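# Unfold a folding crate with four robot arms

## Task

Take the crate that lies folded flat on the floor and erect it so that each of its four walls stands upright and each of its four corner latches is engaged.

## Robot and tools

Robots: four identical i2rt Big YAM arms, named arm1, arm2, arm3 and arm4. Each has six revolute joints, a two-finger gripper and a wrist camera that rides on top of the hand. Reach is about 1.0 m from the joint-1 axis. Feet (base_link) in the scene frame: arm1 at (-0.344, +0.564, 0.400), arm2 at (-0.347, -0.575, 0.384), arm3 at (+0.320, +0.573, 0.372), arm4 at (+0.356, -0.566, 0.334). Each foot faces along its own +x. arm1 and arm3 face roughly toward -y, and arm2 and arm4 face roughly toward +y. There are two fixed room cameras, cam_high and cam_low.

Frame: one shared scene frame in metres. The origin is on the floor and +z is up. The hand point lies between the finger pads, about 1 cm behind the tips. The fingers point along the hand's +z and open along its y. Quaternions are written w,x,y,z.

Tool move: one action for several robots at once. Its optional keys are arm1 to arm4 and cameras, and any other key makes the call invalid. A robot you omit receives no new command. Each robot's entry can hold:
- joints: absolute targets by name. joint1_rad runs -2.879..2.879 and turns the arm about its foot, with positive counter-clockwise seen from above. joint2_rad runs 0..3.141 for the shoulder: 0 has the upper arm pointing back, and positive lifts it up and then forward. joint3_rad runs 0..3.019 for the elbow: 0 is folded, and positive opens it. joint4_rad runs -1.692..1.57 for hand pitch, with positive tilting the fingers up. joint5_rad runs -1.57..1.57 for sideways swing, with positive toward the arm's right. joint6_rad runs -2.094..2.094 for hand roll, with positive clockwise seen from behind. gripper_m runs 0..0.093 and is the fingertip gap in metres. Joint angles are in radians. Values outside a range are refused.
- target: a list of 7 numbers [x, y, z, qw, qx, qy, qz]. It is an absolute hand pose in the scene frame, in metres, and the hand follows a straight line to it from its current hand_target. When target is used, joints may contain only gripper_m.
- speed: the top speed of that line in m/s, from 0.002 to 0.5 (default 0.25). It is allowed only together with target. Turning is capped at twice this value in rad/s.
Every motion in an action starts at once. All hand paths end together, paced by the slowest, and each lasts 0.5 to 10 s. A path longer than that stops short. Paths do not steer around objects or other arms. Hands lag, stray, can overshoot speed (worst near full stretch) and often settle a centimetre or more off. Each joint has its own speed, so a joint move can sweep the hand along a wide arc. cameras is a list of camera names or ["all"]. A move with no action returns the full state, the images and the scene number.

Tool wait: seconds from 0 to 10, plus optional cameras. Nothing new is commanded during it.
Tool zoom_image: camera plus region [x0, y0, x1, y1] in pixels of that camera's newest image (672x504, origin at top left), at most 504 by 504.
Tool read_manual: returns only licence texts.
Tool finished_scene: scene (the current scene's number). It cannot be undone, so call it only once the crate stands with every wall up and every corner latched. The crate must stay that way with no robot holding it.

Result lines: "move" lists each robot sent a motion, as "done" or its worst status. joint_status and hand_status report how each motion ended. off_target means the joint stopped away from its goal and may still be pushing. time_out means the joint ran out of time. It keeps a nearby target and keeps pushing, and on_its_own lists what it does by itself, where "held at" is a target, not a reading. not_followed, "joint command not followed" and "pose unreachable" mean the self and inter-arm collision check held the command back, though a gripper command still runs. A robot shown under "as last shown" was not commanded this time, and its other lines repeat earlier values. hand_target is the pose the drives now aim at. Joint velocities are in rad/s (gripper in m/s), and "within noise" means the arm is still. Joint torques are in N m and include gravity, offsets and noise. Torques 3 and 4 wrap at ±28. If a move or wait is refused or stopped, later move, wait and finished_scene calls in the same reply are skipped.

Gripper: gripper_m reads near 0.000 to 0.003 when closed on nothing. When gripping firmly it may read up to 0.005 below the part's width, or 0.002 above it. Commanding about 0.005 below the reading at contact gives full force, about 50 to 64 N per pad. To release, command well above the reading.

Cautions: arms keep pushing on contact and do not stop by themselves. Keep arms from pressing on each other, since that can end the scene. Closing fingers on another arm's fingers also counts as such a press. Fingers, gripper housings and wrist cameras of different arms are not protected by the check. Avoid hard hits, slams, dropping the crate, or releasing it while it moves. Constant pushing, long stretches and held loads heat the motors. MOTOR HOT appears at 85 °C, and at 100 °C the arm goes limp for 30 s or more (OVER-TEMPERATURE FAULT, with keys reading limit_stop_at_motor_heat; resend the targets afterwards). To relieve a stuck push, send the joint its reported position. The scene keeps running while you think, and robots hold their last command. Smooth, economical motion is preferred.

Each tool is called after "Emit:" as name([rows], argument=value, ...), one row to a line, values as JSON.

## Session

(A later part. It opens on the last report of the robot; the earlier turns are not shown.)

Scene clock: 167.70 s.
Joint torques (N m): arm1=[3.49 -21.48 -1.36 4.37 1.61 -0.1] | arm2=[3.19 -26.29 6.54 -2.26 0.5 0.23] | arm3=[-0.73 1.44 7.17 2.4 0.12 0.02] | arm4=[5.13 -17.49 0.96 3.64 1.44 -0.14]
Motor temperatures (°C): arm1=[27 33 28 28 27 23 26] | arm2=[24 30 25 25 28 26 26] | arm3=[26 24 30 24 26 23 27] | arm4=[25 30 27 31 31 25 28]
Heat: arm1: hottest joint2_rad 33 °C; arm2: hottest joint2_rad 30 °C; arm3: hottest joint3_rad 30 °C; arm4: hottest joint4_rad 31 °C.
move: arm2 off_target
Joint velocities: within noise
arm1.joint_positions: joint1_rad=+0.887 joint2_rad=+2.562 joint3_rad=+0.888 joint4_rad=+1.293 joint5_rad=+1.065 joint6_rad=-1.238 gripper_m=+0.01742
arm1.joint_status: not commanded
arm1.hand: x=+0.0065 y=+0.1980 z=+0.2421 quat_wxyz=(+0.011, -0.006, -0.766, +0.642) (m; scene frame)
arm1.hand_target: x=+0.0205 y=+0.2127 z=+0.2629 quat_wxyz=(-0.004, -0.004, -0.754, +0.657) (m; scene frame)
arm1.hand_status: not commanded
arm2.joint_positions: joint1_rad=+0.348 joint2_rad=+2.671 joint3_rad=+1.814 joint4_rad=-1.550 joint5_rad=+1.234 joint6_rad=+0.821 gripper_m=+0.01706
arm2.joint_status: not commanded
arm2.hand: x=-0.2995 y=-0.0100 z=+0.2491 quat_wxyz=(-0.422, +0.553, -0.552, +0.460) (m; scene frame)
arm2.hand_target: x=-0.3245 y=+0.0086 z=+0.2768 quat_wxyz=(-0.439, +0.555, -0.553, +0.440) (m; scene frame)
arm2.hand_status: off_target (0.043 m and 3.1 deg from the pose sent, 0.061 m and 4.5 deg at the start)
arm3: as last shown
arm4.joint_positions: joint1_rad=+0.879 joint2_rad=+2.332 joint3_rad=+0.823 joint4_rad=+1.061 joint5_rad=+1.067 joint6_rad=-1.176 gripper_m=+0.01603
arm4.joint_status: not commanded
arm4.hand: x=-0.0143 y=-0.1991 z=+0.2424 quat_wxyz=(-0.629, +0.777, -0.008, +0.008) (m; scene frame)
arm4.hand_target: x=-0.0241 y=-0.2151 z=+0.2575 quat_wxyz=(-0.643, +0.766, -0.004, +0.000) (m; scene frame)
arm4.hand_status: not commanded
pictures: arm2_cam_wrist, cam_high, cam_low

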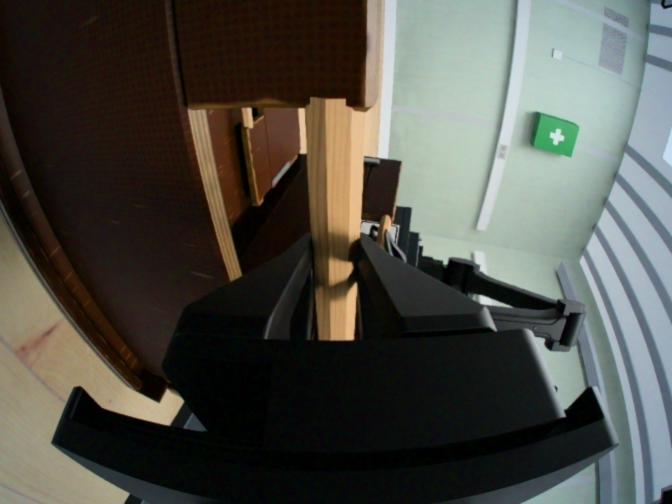

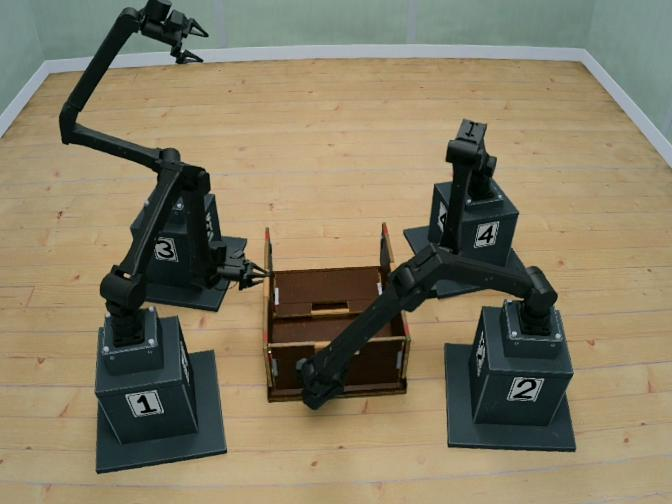

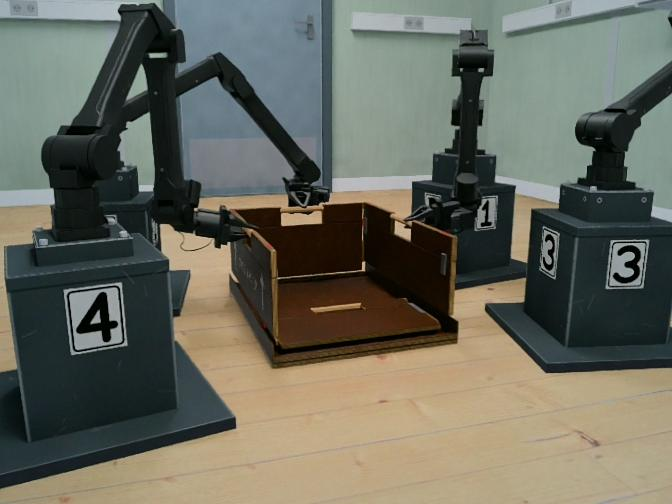

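Emit:
move(arm2={"target":[-0.345,0.010,0.275,-0.415,0.573,-0.573,0.415],"speed":0.08}, cameras=["cam_low","cam_high"])

Emit:
zoom_image(camera="cam_high", region=[250, 290, 430, 420])

Emit:
zoom_image(camera="cam_low", region=[220, 170, 470, 375])

Scene clock: 170.87 s.
Joint torques (N m): arm1=[3.25 -21.13 -1.2 4.25 1.53 -0.13] | arm2=[5.77 -27.93 5.24 0.29 -0.38 -0.11] | arm3=[-0.91 1.67 7.32 2.26 0.14 -0.01] | arm4=[5.13 -17.49 0.98 3.64 1.43 -0.15]
Motor temperatures (°C): arm1=[27 33 28 28 27 23 26] | arm2=[24 30 25 25 28 26 26] | arm3=[26 24 30 24 26 23 27] | arm4=[25 30 27 31 31 25 28]
Heat: arm1: hottest joint2_rad 33 °C; arm2: hottest joint2_rad 30 °C; arm3: hottest joint3_rad 30 °C; arm4: hottest joint4_rad 31 °C.
move: arm2 off_target
Joint velocities: within noise
arm1, arm3, arm4: as last shown
arm2.joint_positions: joint1_rad=+0.343 joint2_rad=+2.647 joint3_rad=+1.802 joint4_rad=-1.496 joint5_rad=+1.183 joint6_rad=+0.751 gripper_m=+0.01692
arm2.joint_status: not commanded
arm2.hand: x=-0.3002 y=-0.0099 z=+0.2491 quat_wxyz=(-0.399, +0.560, -0.567, +0.453) (m; scene frame)
arm2.hand_target: x=-0.3435 y=+0.0098 z=+0.2759 quat_wxyz=(-0.419, +0.571, -0.573, +0.413) (m; scene frame)
arm2.hand_status: off_target (0.055 m and 5.0 deg from the pose sent, 0.056 m and 6.2 deg at the start)
pictures: cam_high, cam_low

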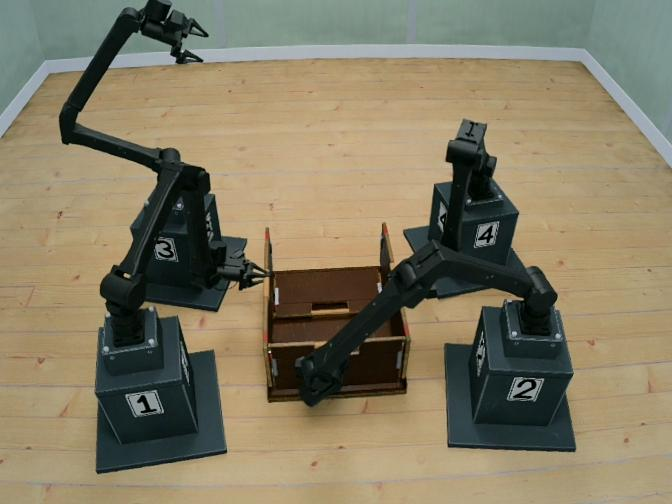

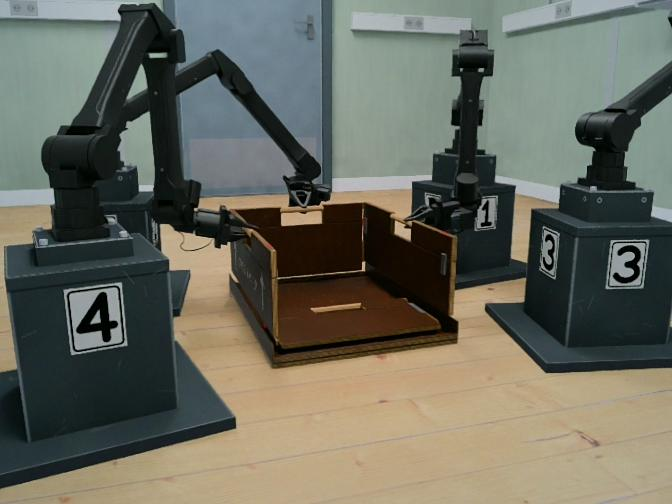

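Scaled by 2.800 from the camera's 672x504 image, which has a finer 960x720 frame.

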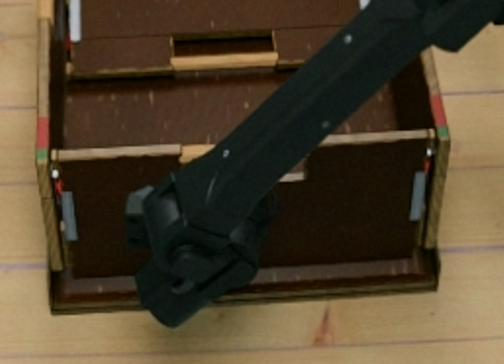

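Scaled by 2.016 from the camera's 672x504 image, which has a finer 960x720 frame.

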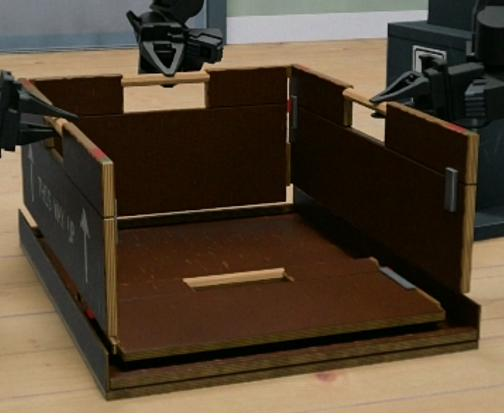

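Emit:
move(cameras=["arm1_cam_wrist","arm2_cam_wrist","arm4_cam_wrist"])

Emit:
zoom_image(camera="cam_low", region=[340, 190, 400, 250])

Emit:
zoom_image(camera="cam_high", region=[255, 330, 305, 405])

Emit:
zoom_image(camera="cam_high", region=[380, 320, 430, 395])

Scene clock: 177.03 s.
Joint torques (N m): arm1=[3.6 -21.48 -1.32 4.36 1.6 -0.13] | arm2=[5.71 -28.1 5.24 0.03 -0.38 -0.11] | arm3=[-0.67 1.49 7.15 2.37 0.11 -0.03] | arm4=[5.13 -17.49 0.96 3.64 1.43 -0.14]
Motor temperatures (°C): arm1=[27 33 28 28 27 23 26] | arm2=[24 31 25 25 28 26 26] | arm3=[26 24 30 24 26 23 27] | arm4=[25 30 27 31 31 25 28]
Heat: arm1: hottest joint2_rad 33 °C; arm2: hottest joint2_rad 31 °C; arm3: hottest joint3_rad 30 °C; arm4: hottest joint4_rad 31 °C.
Joint velocities: within noise
arm1.joint_positions: joint1_rad=+0.887 joint2_rad=+2.562 joint3_rad=+0.888 joint4_rad=+1.293 joint5_rad=+1.065 joint6_rad=-1.238 gripper_m=+0.01742
arm1.joint_status: not commanded
arm1.hand: x=+0.0065 y=+0.1980 z=+0.2421 quat_wxyz=(+0.011, -0.006, -0.766, +0.642) (m; scene frame)
arm1.hand_target: x=+0.0205 y=+0.2127 z=+0.2629 quat_wxyz=(-0.004, -0.004, -0.754, +0.657) (m; scene frame)
arm1.hand_status: not commanded
arm2.joint_positions: joint1_rad=+0.343 joint2_rad=+2.647 joint3_rad=+1.802 joint4_rad=-1.496 joint5_rad=+1.183 joint6_rad=+0.751 gripper_m=+0.01692
arm2.joint_status: not commanded
arm2.hand: x=-0.3002 y=-0.0099 z=+0.2491 quat_wxyz=(-0.399, +0.560, -0.567, +0.453) (m; scene frame)
arm2.hand_target: x=-0.3435 y=+0.0098 z=+0.2759 quat_wxyz=(-0.420, +0.570, -0.573, +0.413) (m; scene frame)
arm2.hand_status: off_target (0.055 m and 5.0 deg from the pose sent, 0.056 m and 6.2 deg at the start)
arm3.joint_positions: joint1_rad=+0.368 joint2_rad=+0.508 joint3_rad=+1.375 joint4_rad=-1.360 joint5_rad=-0.070 joint6_rad=+0.635 gripper_m=+0.09396
arm3.joint_status: not commanded
arm3.hand: x=+0.3593 y=+0.3880 z=+0.9196 quat_wxyz=(-0.486, -0.725, -0.459, +0.167) (m; scene frame)
arm3.hand_target: x=+0.3588 y=+0.3913 z=+0.9281 quat_wxyz=(-0.494, -0.720, -0.456, +0.170) (m; scene frame)
arm3.hand_status: not commanded
arm4.joint_positions: joint1_rad=+0.879 joint2_rad=+2.332 joint3_rad=+0.823 joint4_rad=+1.061 joint5_rad=+1.067 joint6_rad=-1.176 gripper_m=+0.01603
arm4.joint_status: not commanded
arm4.hand: x=-0.0143 y=-0.1991 z=+0.2424 quat_wxyz=(-0.629, +0.777, -0.008, +0.008) (m; scene frame)
arm4.hand_target: x=-0.0241 y=-0.2151 z=+0.2575 quat_wxyz=(-0.643, +0.766, -0.004, +0.000) (m; scene frame)
arm4.hand_status: not commanded
pictures: arm1_cam_wrist, arm2_cam_wrist, arm4_cam_wrist

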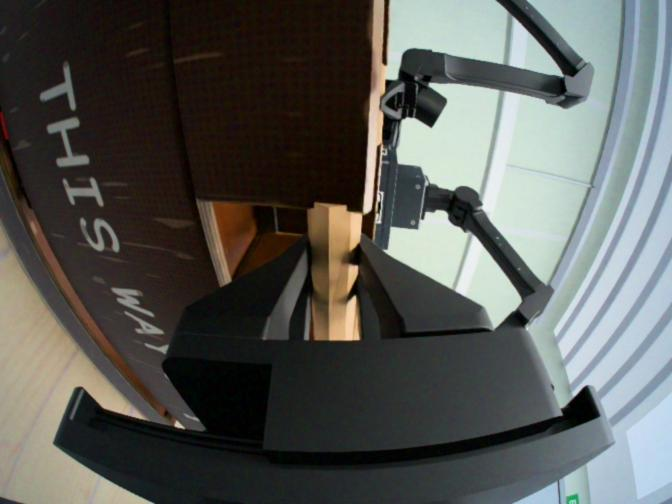

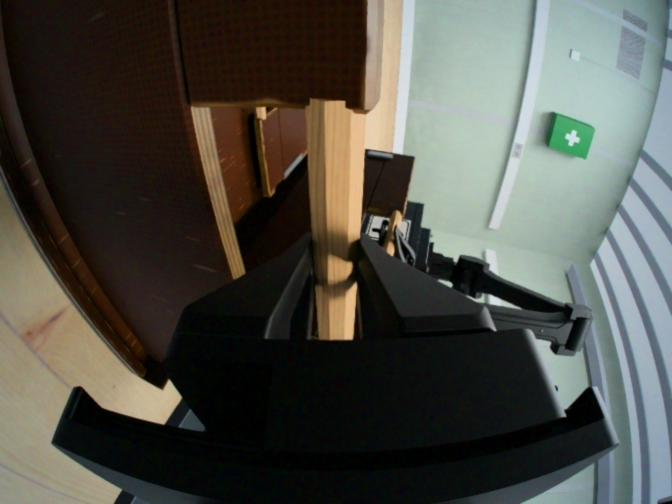

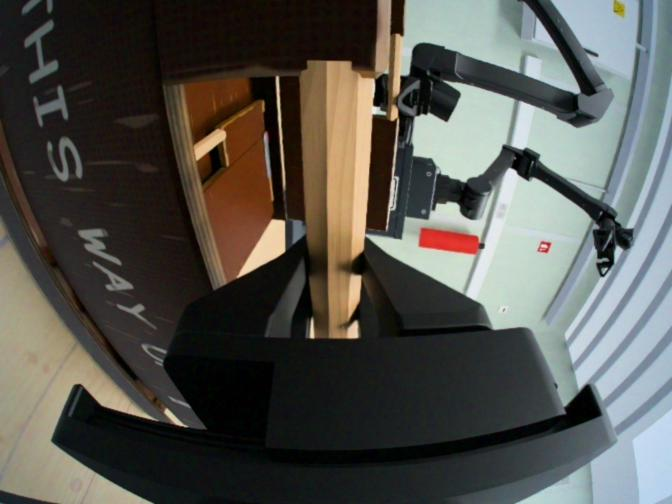

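This scene's latest camera images include none from cam_low. They are from: arm1_cam_wrist, arm2_cam_wrist, arm4_cam_wrist. cam_low's image comes with the result of a call that names it in "cameras".

This scene's latest camera images include none from cam_high. They are from: arm1_cam_wrist, arm2_cam_wrist, arm4_cam_wrist. cam_high's image comes with the result of a call that names it in "cameras".

This scene's latest camera images include none from cam_high. They are from: arm1_cam_wrist, arm2_cam_wrist, arm4_cam_wrist. cam_high's image comes with the result of a call that names it in "cameras".

Bring arm3 for a look, ease arm2, and get zooms.

Emit:
move(arm3={"joints":{"joint1_rad":-0.15,"joint2_rad":1.6,"joint3_rad":1.36,"joint4_rad":-1.3,"joint5_rad":0.0,"joint6_rad":-0.4}}, arm2={"target":[-0.325,0.010,0.275,-0.415,0.573,-0.573,0.415],"speed":0.08}, cameras=["arm3_cam_wrist","cam_low","cam_high"])

Emit:
zoom_image(camera="cam_low", region=[340, 190, 400, 280])

Emit:
zoom_image(camera="cam_high", region=[255, 330, 305, 405])

Emit:
zoom_image(camera="cam_high", region=[380, 320, 430, 395])

Scene clock: 180.40 s.
Joint torques (N m): arm1=[4.13 -21.83 -1.44 4.34 1.64 -0.1] | arm2=[3.08 -27.58 5.12 0.09 0.1 -0.19] | arm3=[-0.85 -12.16 6.84 0.65 0.14 -0.03] | arm4=[5.13 -17.49 0.96 3.64 1.43 -0.14]
Motor temperatures (°C): arm1=[27 32 28 28 27 23 26] | arm2=[24 31 25 25 28 26 26] | arm3=[26 24 30 24 26 23 27] | arm4=[25 30 27 31 31 25 28]
Heat: arm1: hottest joint2_rad 32 °C; arm2: hottest joint2_rad 31 °C; arm3: hottest joint3_rad 30 °C; arm4: hottest joint4_rad 31 °C.
move: arm2 off_target; arm3 done
Joint velocities: within noise
arm1, arm4: as last shown
arm2.joint_positions: joint1_rad=+0.343 joint2_rad=+2.624 joint3_rad=+1.766 joint4_rad=-1.426 joint5_rad=+1.183 joint6_rad=+0.691 gripper_m=+0.01688
arm2.joint_status: not commanded
arm2.hand: x=-0.3001 y=-0.0103 z=+0.2489 quat_wxyz=(-0.398, +0.569, -0.565, +0.446) (m; scene frame)
arm2.hand_target: x=-0.3251 y=+0.0089 z=+0.2746 quat_wxyz=(-0.415, +0.573, -0.572, +0.415) (m; scene frame)
arm2.hand_status: off_target (0.041 m and 4.1 deg from the pose sent, 0.041 m and 5.0 deg at the start)
arm3.joint_positions: joint1_rad=-0.153 joint2_rad=+1.593 joint3_rad=+1.365 joint4_rad=-1.305 joint5_rad=-0.003 joint6_rad=-0.389 gripper_m=+0.09398
arm3.joint_status: all done
arm3.hand: x=+0.1471 y=+0.1263 z=+0.5443 quat_wxyz=(-0.010, -0.700, -0.714, +0.016) (m; scene frame)
arm3.hand_target: x=+0.1444 y=+0.1269 z=+0.5339 quat_wxyz=(-0.005, -0.698, -0.716, +0.008) (m; scene frame)
arm3.hand_status: not commanded
pictures: arm3_cam_wrist, cam_high, cam_low

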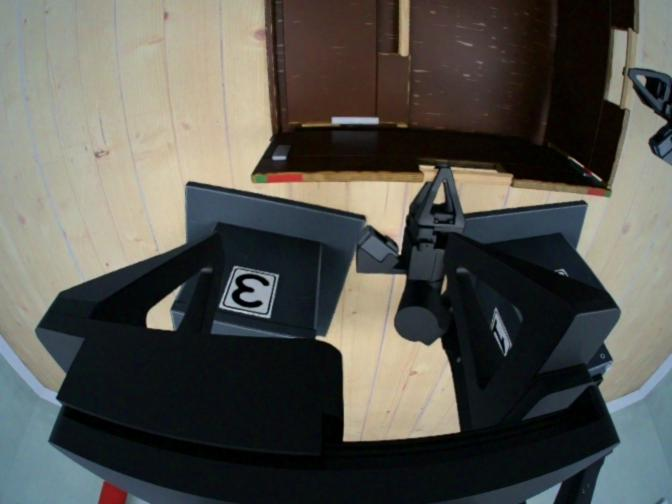

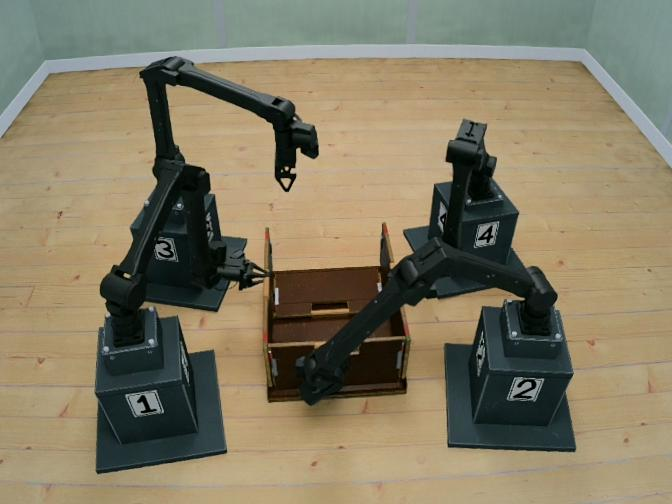

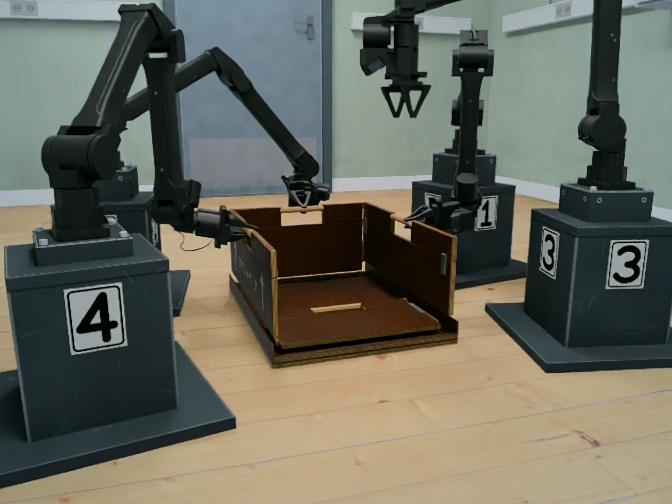

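Scaled by 5.600 from the camera's 672x504 image, which has a finer 960x720 frame.

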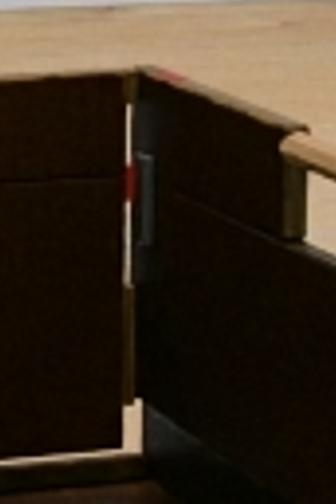

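Scaled by 6.720 from the camera's 672x504 image, which has a finer 960x720 frame.

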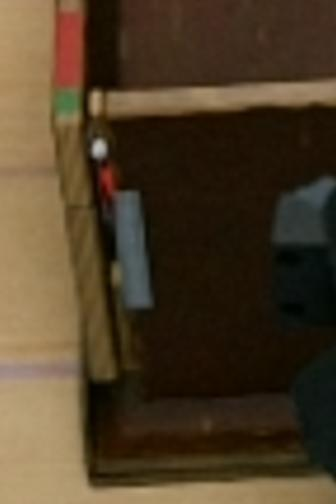

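Scaled by 6.720 from the camera's 672x504 image, which has a finer 960x720 frame.

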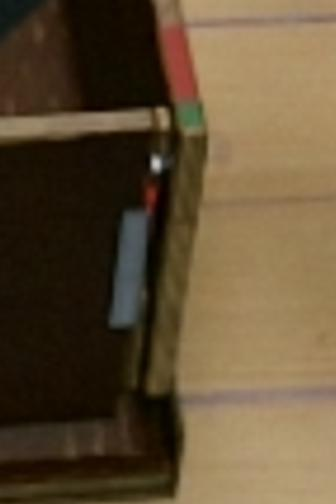

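Emit:
move(arm2={"target":[-0.285,0.010,0.275,-0.415,0.573,-0.573,0.415],"speed":0.08}, cameras=["cam_low","cam_high"])

Emit:
zoom_image(camera="cam_low", region=[340, 190, 400, 280])

Emit:
zoom_image(camera="cam_high", region=[255, 330, 305, 405])

Scene clock: 185.80 s.
Joint torques (N m): arm1=[3.55 -21.19 -1.35 4.31 1.59 -0.15] | arm2=[-1.49 -26.29 5.14 0.14 0.95 -0.32] | arm3=[-1.03 -11.99 6.89 0.72 0.11 -0.04] | arm4=[5.13 -17.49 0.98 3.66 1.43 -0.14]
Motor temperatures (°C): arm1=[27 32 28 28 27 23 27] | arm2=[24 32 25 25 28 26 26] | arm3=[26 24 30 24 26 23 27] | arm4=[25 30 27 31 32 25 28]
Heat: arm1: hottest joint2_rad 32 °C; arm2: hottest joint2_rad 32 °C; arm3: hottest joint3_rad 30 °C; arm4: hottest joint5_rad 32 °C.
move: arm2 off_target
Joint velocities: within noise
arm1, arm4: as last shown
arm1.hand_target: x=+0.0205 y=+0.2127 z=+0.2629 quat_wxyz=(-0.004, -0.005, -0.754, +0.657) (m; scene frame)
arm2.joint_positions: joint1_rad=+0.339 joint2_rad=+2.576 joint3_rad=+1.690 joint4_rad=-1.266 joint5_rad=+1.191 joint6_rad=+0.562 gripper_m=+0.01685
arm2.joint_status: not commanded
arm2.hand: x=-0.2970 y=-0.0103 z=+0.2488 quat_wxyz=(-0.401, +0.584, -0.560, +0.429) (m; scene frame)
arm2.hand_target: x=-0.2910 y=+0.0082 z=+0.2745 quat_wxyz=(-0.412, +0.576, -0.571, +0.415) (m; scene frame)
arm2.hand_status: off_target (0.035 m and 2.9 deg from the pose sent, 0.036 m and 4.1 deg at the start)
arm3.joint_positions: joint1_rad=-0.155 joint2_rad=+1.593 joint3_rad=+1.365 joint4_rad=-1.305 joint5_rad=-0.003 joint6_rad=-0.390 gripper_m=+0.09398
arm3.joint_status: not commanded
arm3.hand: x=+0.1464 y=+0.1266 z=+0.5443 quat_wxyz=(-0.010, -0.700, -0.714, +0.016) (m; scene frame)
arm3.hand_target: x=+0.1437 y=+0.1272 z=+0.5339 quat_wxyz=(-0.005, -0.698, -0.716, +0.008) (m; scene frame)
arm3.hand_status: not commanded
pictures: cam_high, cam_low

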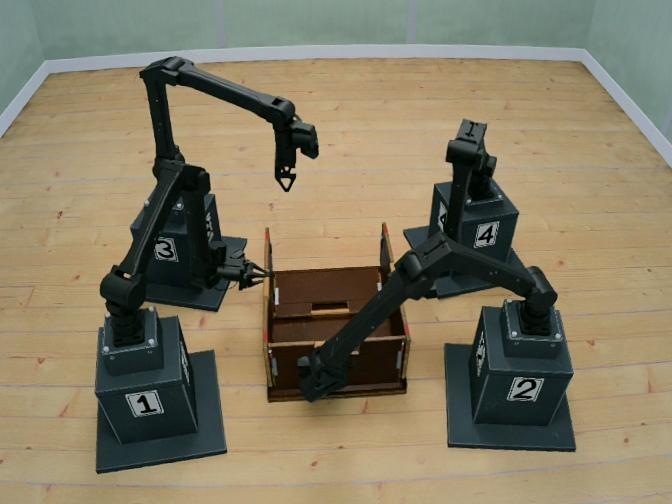

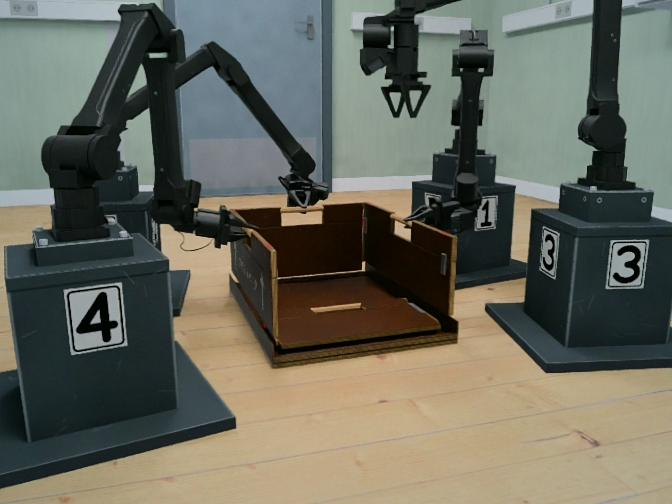

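Scaled by 5.600 from the camera's 672x504 image, which has a finer 960x720 frame.

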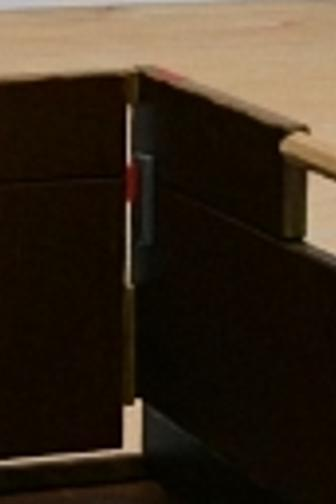

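Scaled by 6.720 from the camera's 672x504 image, which has a finer 960x720 frame.

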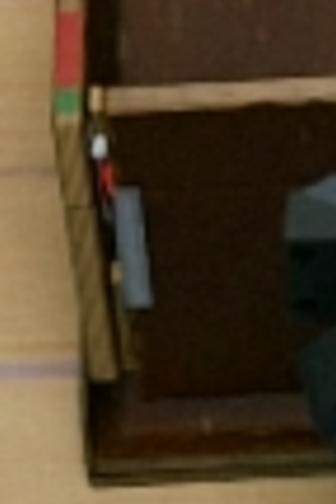

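Emit:
move(arm2={"target":[-0.262,0.010,0.275,-0.415,0.573,-0.573,0.415],"speed":0.06})

Scene clock: 187.67 s.
Joint torques (N m): arm1=[3.55 -21.48 -1.16 4.25 1.6 -0.11] | arm2=[-5.71 -26.17 5.3 0.7 1.58 -0.41] | arm3=[-0.91 -12.57 6.91 0.64 0.14 0] | arm4=[5.13 -17.49 0.96 3.64 1.43 -0.14]
Motor temperatures (°C): arm1=[27 32 28 28 27 23 27] | arm2=[24 32 25 25 28 26 26] | arm3=[26 24 30 24 26 23 27] | arm4=[25 30 27 31 32 25 28]
Heat: arm1: hottest joint2_rad 32 °C; arm2: hottest joint2_rad 32 °C; arm3: hottest joint3_rad 30 °C; arm4: hottest joint5_rad 32 °C.
move: arm2 off_target
Joint velocities: within noise
arm1, arm3, arm4: as last shown
arm2.joint_positions: joint1_rad=+0.339 joint2_rad=+2.547 joint3_rad=+1.637 joint4_rad=-1.157 joint5_rad=+1.202 joint6_rad=+0.479 gripper_m=+0.01684
arm2.joint_status: not commanded
arm2.hand: x=-0.2963 y=-0.0104 z=+0.2491 quat_wxyz=(-0.408, +0.593, -0.554, +0.419) (m; scene frame)
arm2.hand_target: x=-0.2626 y=+0.0076 z=+0.2753 quat_wxyz=(-0.415, +0.571, -0.573, +0.416) (m; scene frame)
arm2.hand_status: off_target (0.048 m and 3.2 deg from the pose sent, 0.048 m and 2.9 deg at the start)
pictures: none

Emit:
move(arm2={"target":[-0.303,0.010,0.275,-0.415,0.573,-0.573,0.415],"speed":0.1})

Emit:
move(arm2={"joints":{"gripper_m":0.06}}, cameras=["arm2_cam_wrist","cam_high"])

Emit:
zoom_image(camera="cam_high", region=[250, 290, 430, 420])

Scene clock: 190.77 s.
Joint torques (N m): arm1=[3.66 -21.19 -1.22 4.26 1.58 -0.1] | arm2=[0.26 -25.52 7.17 -1.5 0.89 0.11] | arm3=[-0.56 -12.4 6.94 0.65 0.14 -0.07] | arm4=[5.19 -17.49 0.98 3.63 1.43 -0.14]
Motor temperatures (°C): arm1=[27 32 28 28 27 23 27] | arm2=[24 32 25 25 28 26 26] | arm3=[26 24 30 24 26 23 27] | arm4=[25 30 27 31 32 25 28]
Heat: arm1: hottest joint2_rad 32 °C; arm2: hottest joint2_rad 32 °C; arm3: hottest joint3_rad 30 °C; arm4: hottest joint5_rad 32 °C.
move: arm2 off_target
Joint velocities: within noise
arm1, arm3, arm4: as last shown
arm2.joint_positions: joint1_rad=+0.339 joint2_rad=+2.575 joint3_rad=+1.691 joint4_rad=-1.271 joint5_rad=+1.186 joint6_rad=+0.571 gripper_m=+0.01681
arm2.joint_status: not commanded
arm2.hand: x=-0.2974 y=-0.0102 z=+0.2496 quat_wxyz=(-0.401, +0.581, -0.564, +0.428) (m; scene frame)
arm2.hand_target: x=-0.3031 y=+0.0101 z=+0.2743 quat_wxyz=(-0.415, +0.574, -0.572, +0.413) (m; scene frame)
arm2.hand_status: off_target (0.033 m and 2.6 deg from the pose sent, 0.034 m and 3.2 deg at the start)
pictures: none

Scene clock: 191.47 s.
Joint torques (N m): arm1=[3.02 -21.48 -1.17 4.45 1.57 -0.1] | arm2=[0.21 -25.47 6.19 -0.88 0.75 0.14] | arm3=[-1.03 -12.22 6.78 0.7 0.16 -0.05] | arm4=[5.13 -17.55 0.98 3.64 1.44 -0.14]
Motor temperatures (°C): arm1=[27 32 28 28 27 23 27] | arm2=[24 32 25 25 28 26 26] | arm3=[26 25 30 24 26 23 27] | arm4=[25 30 27 31 32 25 28]
Heat: arm1: hottest joint2_rad 32 °C; arm2: hottest joint2_rad 32 °C; arm3: hottest joint3_rad 30 °C; arm4: hottest joint5_rad 32 °C.
move: arm2 done
Joint velocities: within noise
arm1, arm3, arm4: as last shown
arm2.joint_positions: joint1_rad=+0.339 joint2_rad=+2.575 joint3_rad=+1.705 joint4_rad=-1.288 joint5_rad=+1.189 joint6_rad=+0.571 gripper_m=+0.05982
arm2.joint_status: all done
arm2.hand: x=-0.2980 y=-0.0063 z=+0.2536 quat_wxyz=(-0.402, +0.582, -0.562, +0.429) (m; scene frame)
arm2.hand_target: x=-0.3032 y=+0.0101 z=+0.2743 quat_wxyz=(-0.415, +0.574, -0.572, +0.413) (m; scene frame)
arm2.hand_status: not commanded
pictures: arm2_cam_wrist, cam_high

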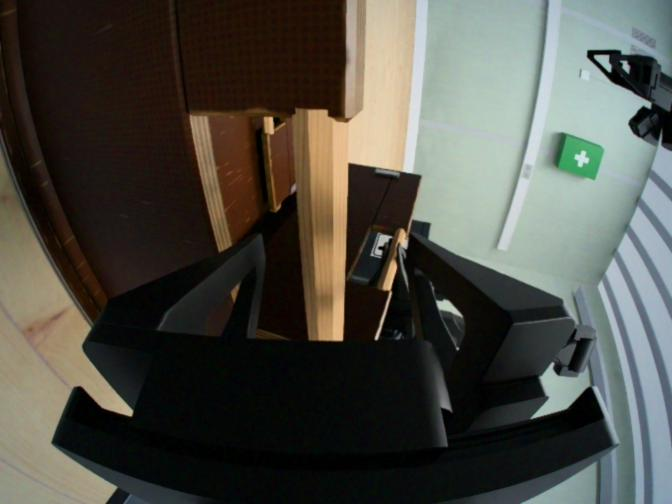

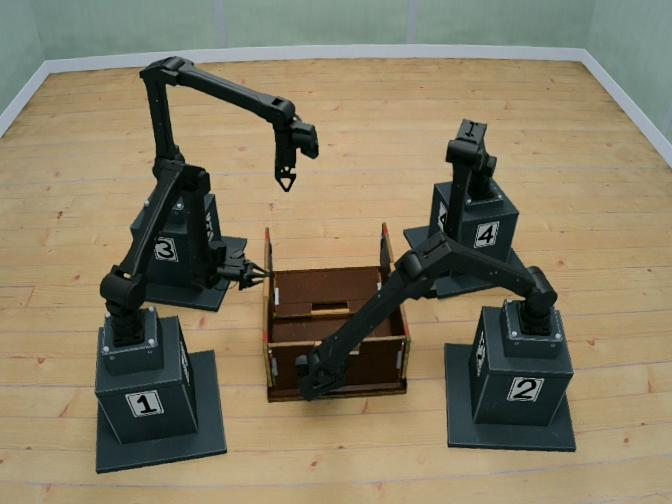

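Scaled by 2.800 from the camera's 672x504 image, which has a finer 960x720 frame.

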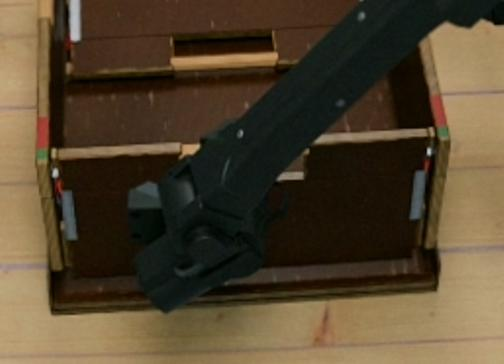

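Emit:
move(arm2={"target":[-0.355,0.010,0.310,-0.415,0.573,-0.573,0.415],"speed":0.1})

Emit:
move(arm2={"target":[-0.36,0.0,0.45,-0.30,0.641,-0.641,0.30],"speed":0.2}, cameras=["arm2_cam_wrist","cam_high","cam_low"])

Scene clock: 194.07 s.
Joint torques (N m): arm1=[3.31 -21.19 -1.2 4.36 1.63 -0.11] | arm2=[0.21 -26.05 6.68 -1.18 0.33 0.15] | arm3=[-0.73 -12.16 6.86 0.64 0.12 -0.03] | arm4=[5.19 -17.49 0.96 3.66 1.43 -0.14]
Motor temperatures (°C): arm1=[27 32 28 28 27 23 27] | arm2=[24 32 25 25 28 26 26] | arm3=[26 25 30 24 26 23 27] | arm4=[25 30 27 31 32 25 28]
Heat: arm1: hottest joint2_rad 32 °C; arm2: hottest joint2_rad 32 °C; arm3: hottest joint3_rad 30 °C; arm4: hottest joint5_rad 32 °C.
move: arm2 off_target
Joint velocities: within noise
arm1, arm3, arm4: as last shown
arm2.joint_positions: joint1_rad=+0.420 joint2_rad=+2.568 joint3_rad=+1.782 joint4_rad=-1.547 joint5_rad=+1.148 joint6_rad=+0.751 gripper_m=+0.05989
arm2.joint_status: not commanded
arm2.hand: x=-0.3467 y=-0.0063 z=+0.2877 quat_wxyz=(-0.404, +0.581, -0.558, +0.435) (m; scene frame)
arm2.hand_target: x=-0.3499 y=+0.0092 z=+0.3100 quat_wxyz=(-0.413, +0.570, -0.575, +0.417) (m; scene frame)
arm2.hand_status: off_target (0.029 m and 3.3 deg from the pose sent, 0.082 m and 2.7 deg at the start)
pictures: none

Scene clock: 195.93 s.
Joint torques (N m): arm1=[4.48 -21.13 -1.26 4.3 1.59 -0.12] | arm2=[-0.97 -23.65 6.31 0.25 0.36 -0.04] | arm3=[-0.85 -12.63 6.9 0.68 0.19 -0.01] | arm4=[5.13 -17.49 0.96 3.64 1.43 -0.14]
Motor temperatures (°C): arm1=[27 32 28 28 27 23 27] | arm2=[24 31 25 25 28 26 26] | arm3=[26 25 30 24 26 23 27] | arm4=[25 30 27 31 32 25 28]
Heat: arm1: hottest joint2_rad 32 °C; arm2: hottest joint2_rad 31 °C; arm3: hottest joint3_rad 30 °C; arm4: hottest joint5_rad 32 °C.
move: arm2 off_target
Joint velocities: within noise
arm1, arm3, arm4: as last shown
arm2.joint_positions: joint1_rad=+0.392 joint2_rad=+2.133 joint3_rad=+1.639 joint4_rad=-1.397 joint5_rad=+0.841 joint6_rad=+0.386 gripper_m=+0.05989
arm2.joint_status: not commanded
arm2.hand: x=-0.3621 y=-0.0026 z=+0.4377 quat_wxyz=(-0.296, +0.643, -0.634, +0.311) (m; scene frame)
arm2.hand_target: x=-0.3606 y=+0.0019 z=+0.4495 quat_wxyz=(-0.300, +0.641, -0.640, +0.298) (m; scene frame)
arm2.hand_status: off_target (0.013 m and 1.5 deg from the pose sent, 0.163 m and 22.8 deg at the start)
pictures: arm2_cam_wrist, cam_high, cam_low

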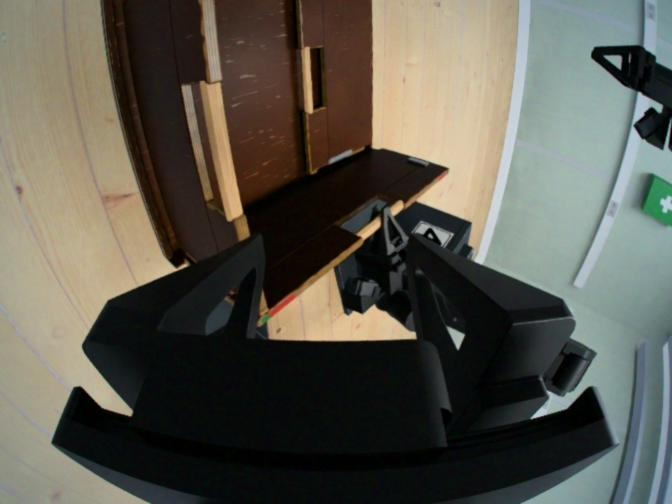

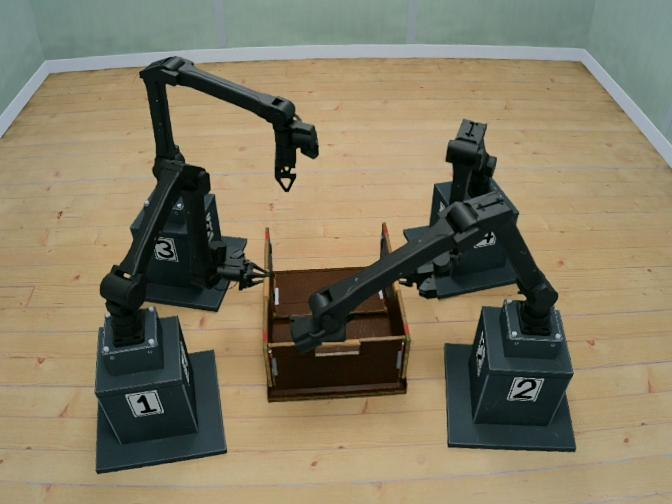

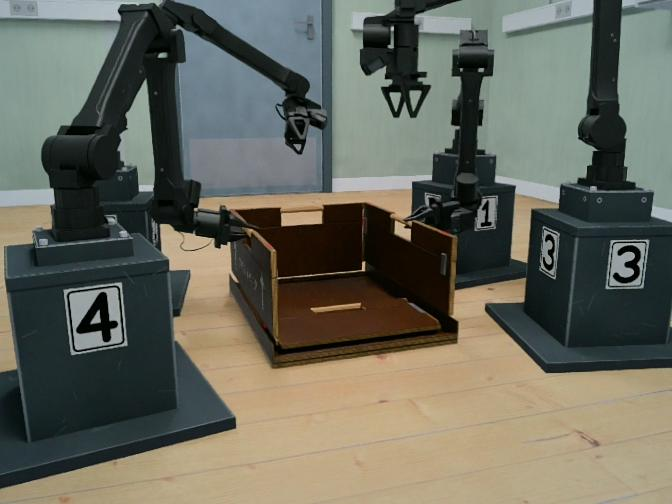

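Emit:
move(arm3={"target":[0.05,0.0,0.2,0,0.7071,0.7071,0],"speed":0.2,"joints":{"gripper_m":0.05}}, cameras=["arm3_cam_wrist","cam_high"])

Scene clock: 199.93 s.
Joint torques (N m): arm1=[3.78 -21.36 -1.24 4.29 1.6 -0.1] | arm2=[-0.62 -23.65 6.31 0.23 0.35 -0.07] | arm3=[-0.97 -18.02 8.08 0.36 0.16 -0.04] | arm4=[5.13 -17.49 0.96 3.64 1.43 -0.14]
Motor temperatures (°C): arm1=[27 32 28 28 27 23 27] | arm2=[24 31 26 25 28 26 25] | arm3=[26 25 31 24 26 23 27] | arm4=[25 30 27 31 32 25 28]
Heat: arm1: hottest joint2_rad 32 °C; arm2: hottest joint2_rad 31 °C; arm3: hottest joint3_rad 31 °C; arm4: hottest joint5_rad 32 °C.
move: arm3 off_target
Joint velocities: within noise
arm1.joint_positions: joint1_rad=+0.887 joint2_rad=+2.562 joint3_rad=+0.888 joint4_rad=+1.293 joint5_rad=+1.065 joint6_rad=-1.238 gripper_m=+0.01742
arm1.joint_status: not commanded
arm1.hand: x=+0.0065 y=+0.1980 z=+0.2421 quat_wxyz=(+0.011, -0.006, -0.766, +0.642) (m; scene frame)
arm1.hand_target: x=+0.0205 y=+0.2127 z=+0.2629 quat_wxyz=(-0.004, -0.005, -0.754, +0.657) (m; scene frame)
arm1.hand_status: not commanded
arm2: as last shown
arm3.joint_positions: joint1_rad=-0.215 joint2_rad=+2.375 joint3_rad=+1.625 joint4_rad=-0.831 joint5_rad=-0.001 joint6_rad=-0.430 gripper_m=+0.05012
arm3.joint_status: all done
arm3.hand: x=+0.0626 y=+0.0113 z=+0.2066 quat_wxyz=(+0.000, -0.707, -0.707, -0.006) (m; scene frame)
arm3.hand_target: x=+0.0510 y=+0.0042 z=+0.1994 quat_wxyz=(+0.000, -0.708, -0.707, +0.000) (m; scene frame)
arm3.hand_status: off_target (0.018 m and 0.7 deg from the pose sent, 0.379 m and 2.4 deg at the start)
arm4.joint_positions: joint1_rad=+0.879 joint2_rad=+2.332 joint3_rad=+0.823 joint4_rad=+1.061 joint5_rad=+1.067 joint6_rad=-1.176 gripper_m=+0.01603
arm4.joint_status: not commanded
arm4.hand: x=-0.0143 y=-0.1991 z=+0.2424 quat_wxyz=(-0.629, +0.777, -0.008, +0.008) (m; scene frame)
arm4.hand_target: x=-0.0241 y=-0.2151 z=+0.2575 quat_wxyz=(-0.643, +0.766, -0.004, +0.000) (m; scene frame)
arm4.hand_status: not commanded
pictures: arm3_cam_wrist, cam_high

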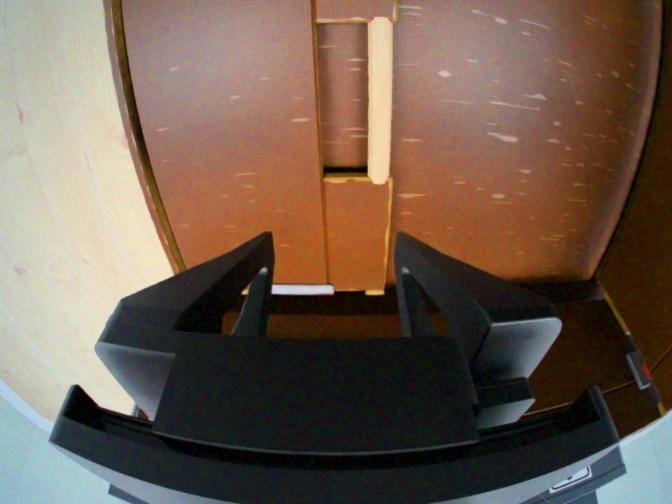

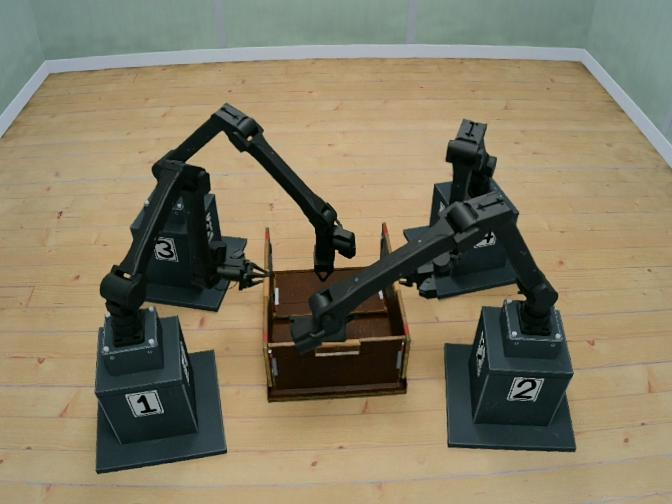

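Emit:
move(arm3={"target":[0.016,-0.027,0.10,0,0.7071,0.7071,0],"speed":0.12}, cameras=["arm3_cam_wrist"])

Scene clock: 203.00 s.
Joint torques (N m): arm1=[3.78 -21.77 -1.36 4.3 1.62 -0.1] | arm2=[-0.56 -23.65 6.32 0.23 0.36 -0.06] | arm3=[-1.32 -19.49 8.05 0.06 0.16 -0.04] | arm4=[5.19 -17.49 0.96 3.64 1.43 -0.15]
Motor temperatures (°C): arm1=[27 32 28 28 27 23 27] | arm2=[24 31 26 25 28 26 25] | arm3=[26 25 31 24 26 23 27] | arm4=[25 30 27 31 32 25 28]
Heat: arm1: hottest joint2_rad 32 °C; arm2: hottest joint2_rad 31 °C; arm3: hottest joint3_rad 31 °C; arm4: hottest joint5_rad 32 °C.
move: arm3 off_target
Joint velocities: within noise
arm1, arm2, arm4: as last shown
arm3.joint_positions: joint1_rad=-0.244 joint2_rad=+2.645 joint3_rad=+1.895 joint4_rad=-0.816 joint5_rad=+0.000 joint6_rad=-0.459 gripper_m=+0.05012
arm3.joint_status: not commanded
arm3.hand: x=+0.0245 y=-0.0249 z=+0.1134 quat_wxyz=(-0.002, -0.707, -0.707, +0.001) (m; scene frame)
arm3.hand_target: x=+0.0168 y=-0.0254 z=+0.1001 quat_wxyz=(+0.000, -0.707, -0.707, +0.000) (m; scene frame)
arm3.hand_status: off_target (0.016 m and 0.3 deg from the pose sent, 0.122 m and 0.7 deg at the start)
pictures: arm3_cam_wrist

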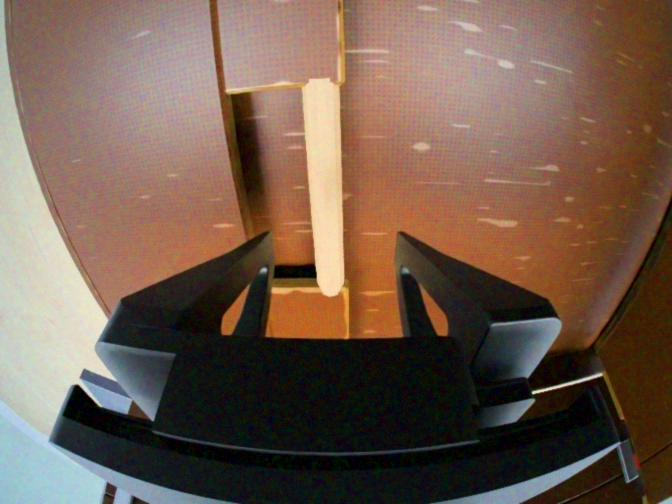

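Emit:
move(arm3={"target":[0.021,-0.026,0.022,0,0.7071,0.7071,0],"speed":0.08}, cameras=["arm3_cam_wrist"])

Emit:
move(arm3={"joints":{"gripper_m":0.011}}, cameras=["arm3_cam_wrist"])

Scene clock: 205.80 s.
Joint torques (N m): arm1=[3.14 -21.42 -1.33 4.52 1.61 -0.11] | arm2=[-0.56 -23.59 6.32 0.23 0.36 -0.06] | arm3=[-0.79 -19.49 7.68 0.55 0.15 0.04] | arm4=[5.13 -17.49 0.96 3.66 1.43 -0.14]
Motor temperatures (°C): arm1=[27 32 28 28 27 23 27] | arm2=[24 31 26 25 28 26 25] | arm3=[26 26 31 24 26 23 27] | arm4=[25 30 27 31 32 25 28]
Heat: arm1: hottest joint2_rad 32 °C; arm2: hottest joint2_rad 31 °C; arm3: hottest joint3_rad 31 °C; arm4: hottest joint5_rad 32 °C.
move: arm3 off_target
Joint velocities: within noise
arm1, arm2, arm4: as last shown
arm3.joint_positions: joint1_rad=-0.244 joint2_rad=+2.809 joint3_rad=+2.004 joint4_rad=-0.771 joint5_rad=+0.000 joint6_rad=-0.459 gripper_m=+0.05012
arm3.joint_status: not commanded
arm3.hand: x=+0.0259 y=-0.0225 z=+0.0370 quat_wxyz=(+0.000, -0.707, -0.707, -0.004) (m; scene frame)
arm3.hand_target: x=+0.0215 y=-0.0250 z=+0.0228 quat_wxyz=(+0.000, -0.707, -0.707, +0.001) (m; scene frame)
arm3.hand_status: off_target (0.016 m and 0.4 deg from the pose sent, 0.091 m and 0.3 deg at the start)
pictures: arm3_cam_wrist

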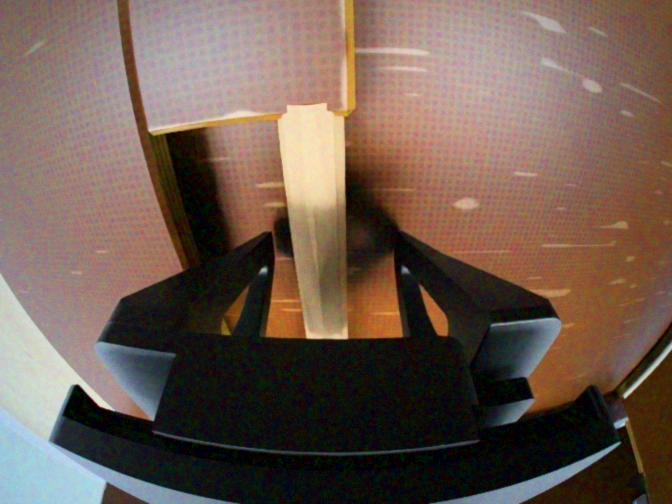

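Scene clock: 206.57 s.
Joint torques (N m): arm1=[3.9 -21.42 -1.22 4.36 1.6 -0.08] | arm2=[-0.56 -23.65 6.3 0.21 0.36 -0.06] | arm3=[-1.03 -19.66 7.61 0.77 0.17 0.12] | arm4=[5.13 -17.49 0.96 3.64 1.43 -0.14]
Motor temperatures (°C): arm1=[27 32 28 28 27 23 27] | arm2=[24 31 26 25 28 26 25] | arm3=[26 26 31 24 26 23 27] | arm4=[25 30 27 31 32 25 29]
Heat: arm1: hottest joint2_rad 32 °C; arm2: hottest joint2_rad 31 °C; arm3: hottest joint3_rad 31 °C; arm4: hottest joint5_rad 32 °C.
move: arm3 off_target
Joint velocities: within noise
arm1, arm2, arm4: as last shown
arm3.joint_positions: joint1_rad=-0.238 joint2_rad=+2.811 joint3_rad=+2.004 joint4_rad=-0.773 joint5_rad=-0.009 joint6_rad=-0.482 gripper_m=+0.01695
arm3.joint_status: gripper_m off_target (ended at +0.01698, target +0.01100)
arm3.hand: x=+0.0315 y=-0.0241 z=+0.0361 quat_wxyz=(-0.004, -0.697, -0.717, -0.007) (m; scene frame)
arm3.hand_target: x=+0.0267 y=-0.0271 z=+0.0223 quat_wxyz=(-0.004, -0.702, -0.712, -0.001) (m; scene frame)
arm3.hand_status: not commanded
pictures: arm3_cam_wrist

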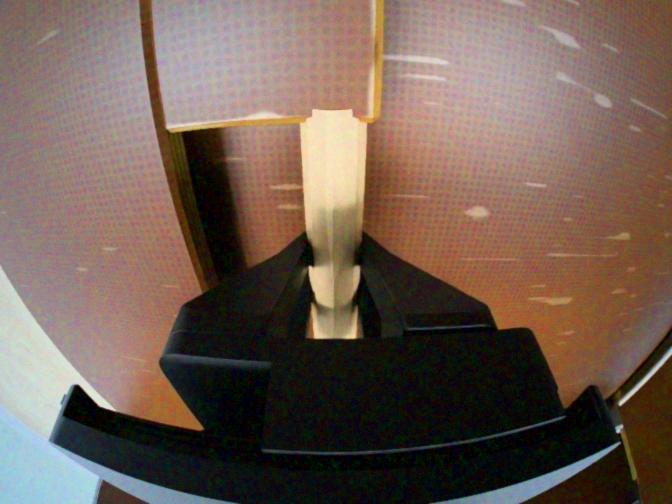

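Emit:
move(arm3={"target":[0.034,-0.027,0.094,-0.074,0.703,0.703,-0.074],"speed":0.12})

Emit:
move(arm3={"target":[0.050,-0.027,0.140,-0.153,0.690,0.690,-0.153],"speed":0.12}, cameras=["arm3_cam_wrist","cam_low","cam_high"])

Scene clock: 213.87 s.
Joint torques (N m): arm1=[3.9 -21.36 -1.36 4.36 1.62 -0.1] | arm2=[-0.56 -23.59 6.32 0.23 0.36 -0.06] | arm3=[0.32 -24.94 3.74 0.35 0.61 0.36] | arm4=[5.13 -17.49 0.96 3.64 1.43 -0.14]
Motor temperatures (°C): arm1=[27 32 28 28 27 23 27] | arm2=[24 31 26 25 28 26 25] | arm3=[26 27 31 24 26 23 27] | arm4=[25 30 27 31 32 25 29]
Heat: arm1: hottest joint2_rad 32 °C; arm2: hottest joint2_rad 31 °C; arm3: hottest joint3_rad 31 °C; arm4: hottest joint5_rad 32 °C.
move: arm3 off_target
Joint velocities: within noise
arm1, arm2, arm4: as last shown
arm3.joint_positions: joint1_rad=-0.184 joint2_rad=+2.685 joint3_rad=+1.835 joint4_rad=-0.646 joint5_rad=+0.186 joint6_rad=-0.432 gripper_m=+0.01693
arm3.joint_status: not commanded
arm3.hand: x=+0.0335 y=-0.0240 z=+0.0759 quat_wxyz=(+0.072, -0.695, -0.712, +0.068) (m; scene frame)
arm3.hand_target: x=+0.0352 y=-0.0311 z=+0.0941 quat_wxyz=(+0.073, -0.702, -0.705, +0.078) (m; scene frame)
arm3.hand_status: off_target (0.018 m and 1.6 deg from the pose sent, 0.058 m and 13.0 deg at the start)
pictures: none

Scene clock: 215.40 s.
Joint torques (N m): arm1=[3.6 -21.48 -1.22 4.34 1.61 -0.11] | arm2=[-0.5 -23.65 6.31 0.23 0.36 -0.06] | arm3=[0.26 -23.24 3.55 0.43 0.94 0.33] | arm4=[5.13 -17.49 0.96 3.64 1.43 -0.14]
Motor temperatures (°C): arm1=[27 32 28 28 27 23 27] | arm2=[24 31 26 25 28 26 25] | arm3=[26 27 31 24 26 23 27] | arm4=[25 30 27 31 32 25 29]
Heat: arm1: hottest joint2_rad 32 °C; arm2: hottest joint2_rad 31 °C; arm3: hottest joint3_rad 31 °C; arm4: hottest joint5_rad 32 °C.
move: arm3 off_target
Joint velocities: within noise
arm1, arm2, arm4: as last shown
arm3.joint_positions: joint1_rad=-0.112 joint2_rad=+2.572 joint3_rad=+1.694 joint4_rad=-0.561 joint5_rad=+0.399 joint6_rad=-0.369 gripper_m=+0.01693
arm3.joint_status: not commanded
arm3.hand: x=+0.0468 y=-0.0223 z=+0.1223 quat_wxyz=(+0.151, -0.687, -0.697, +0.141) (m; scene frame)
arm3.hand_target: x=+0.0496 y=-0.0268 z=+0.1393 quat_wxyz=(+0.153, -0.690, -0.691, +0.152) (m; scene frame)
arm3.hand_status: off_target (0.019 m and 1.6 deg from the pose sent, 0.066 m and 13.8 deg at the start)
pictures: arm3_cam_wrist, cam_high, cam_low

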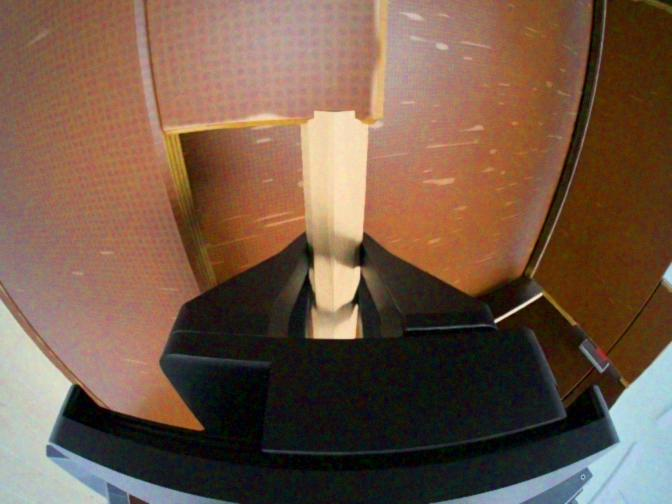

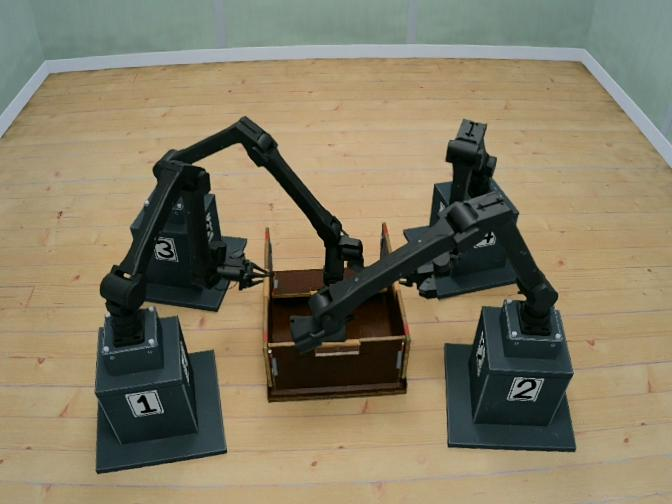

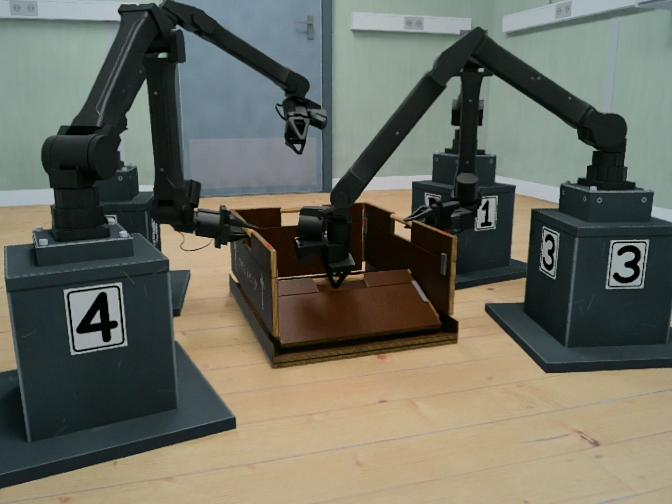

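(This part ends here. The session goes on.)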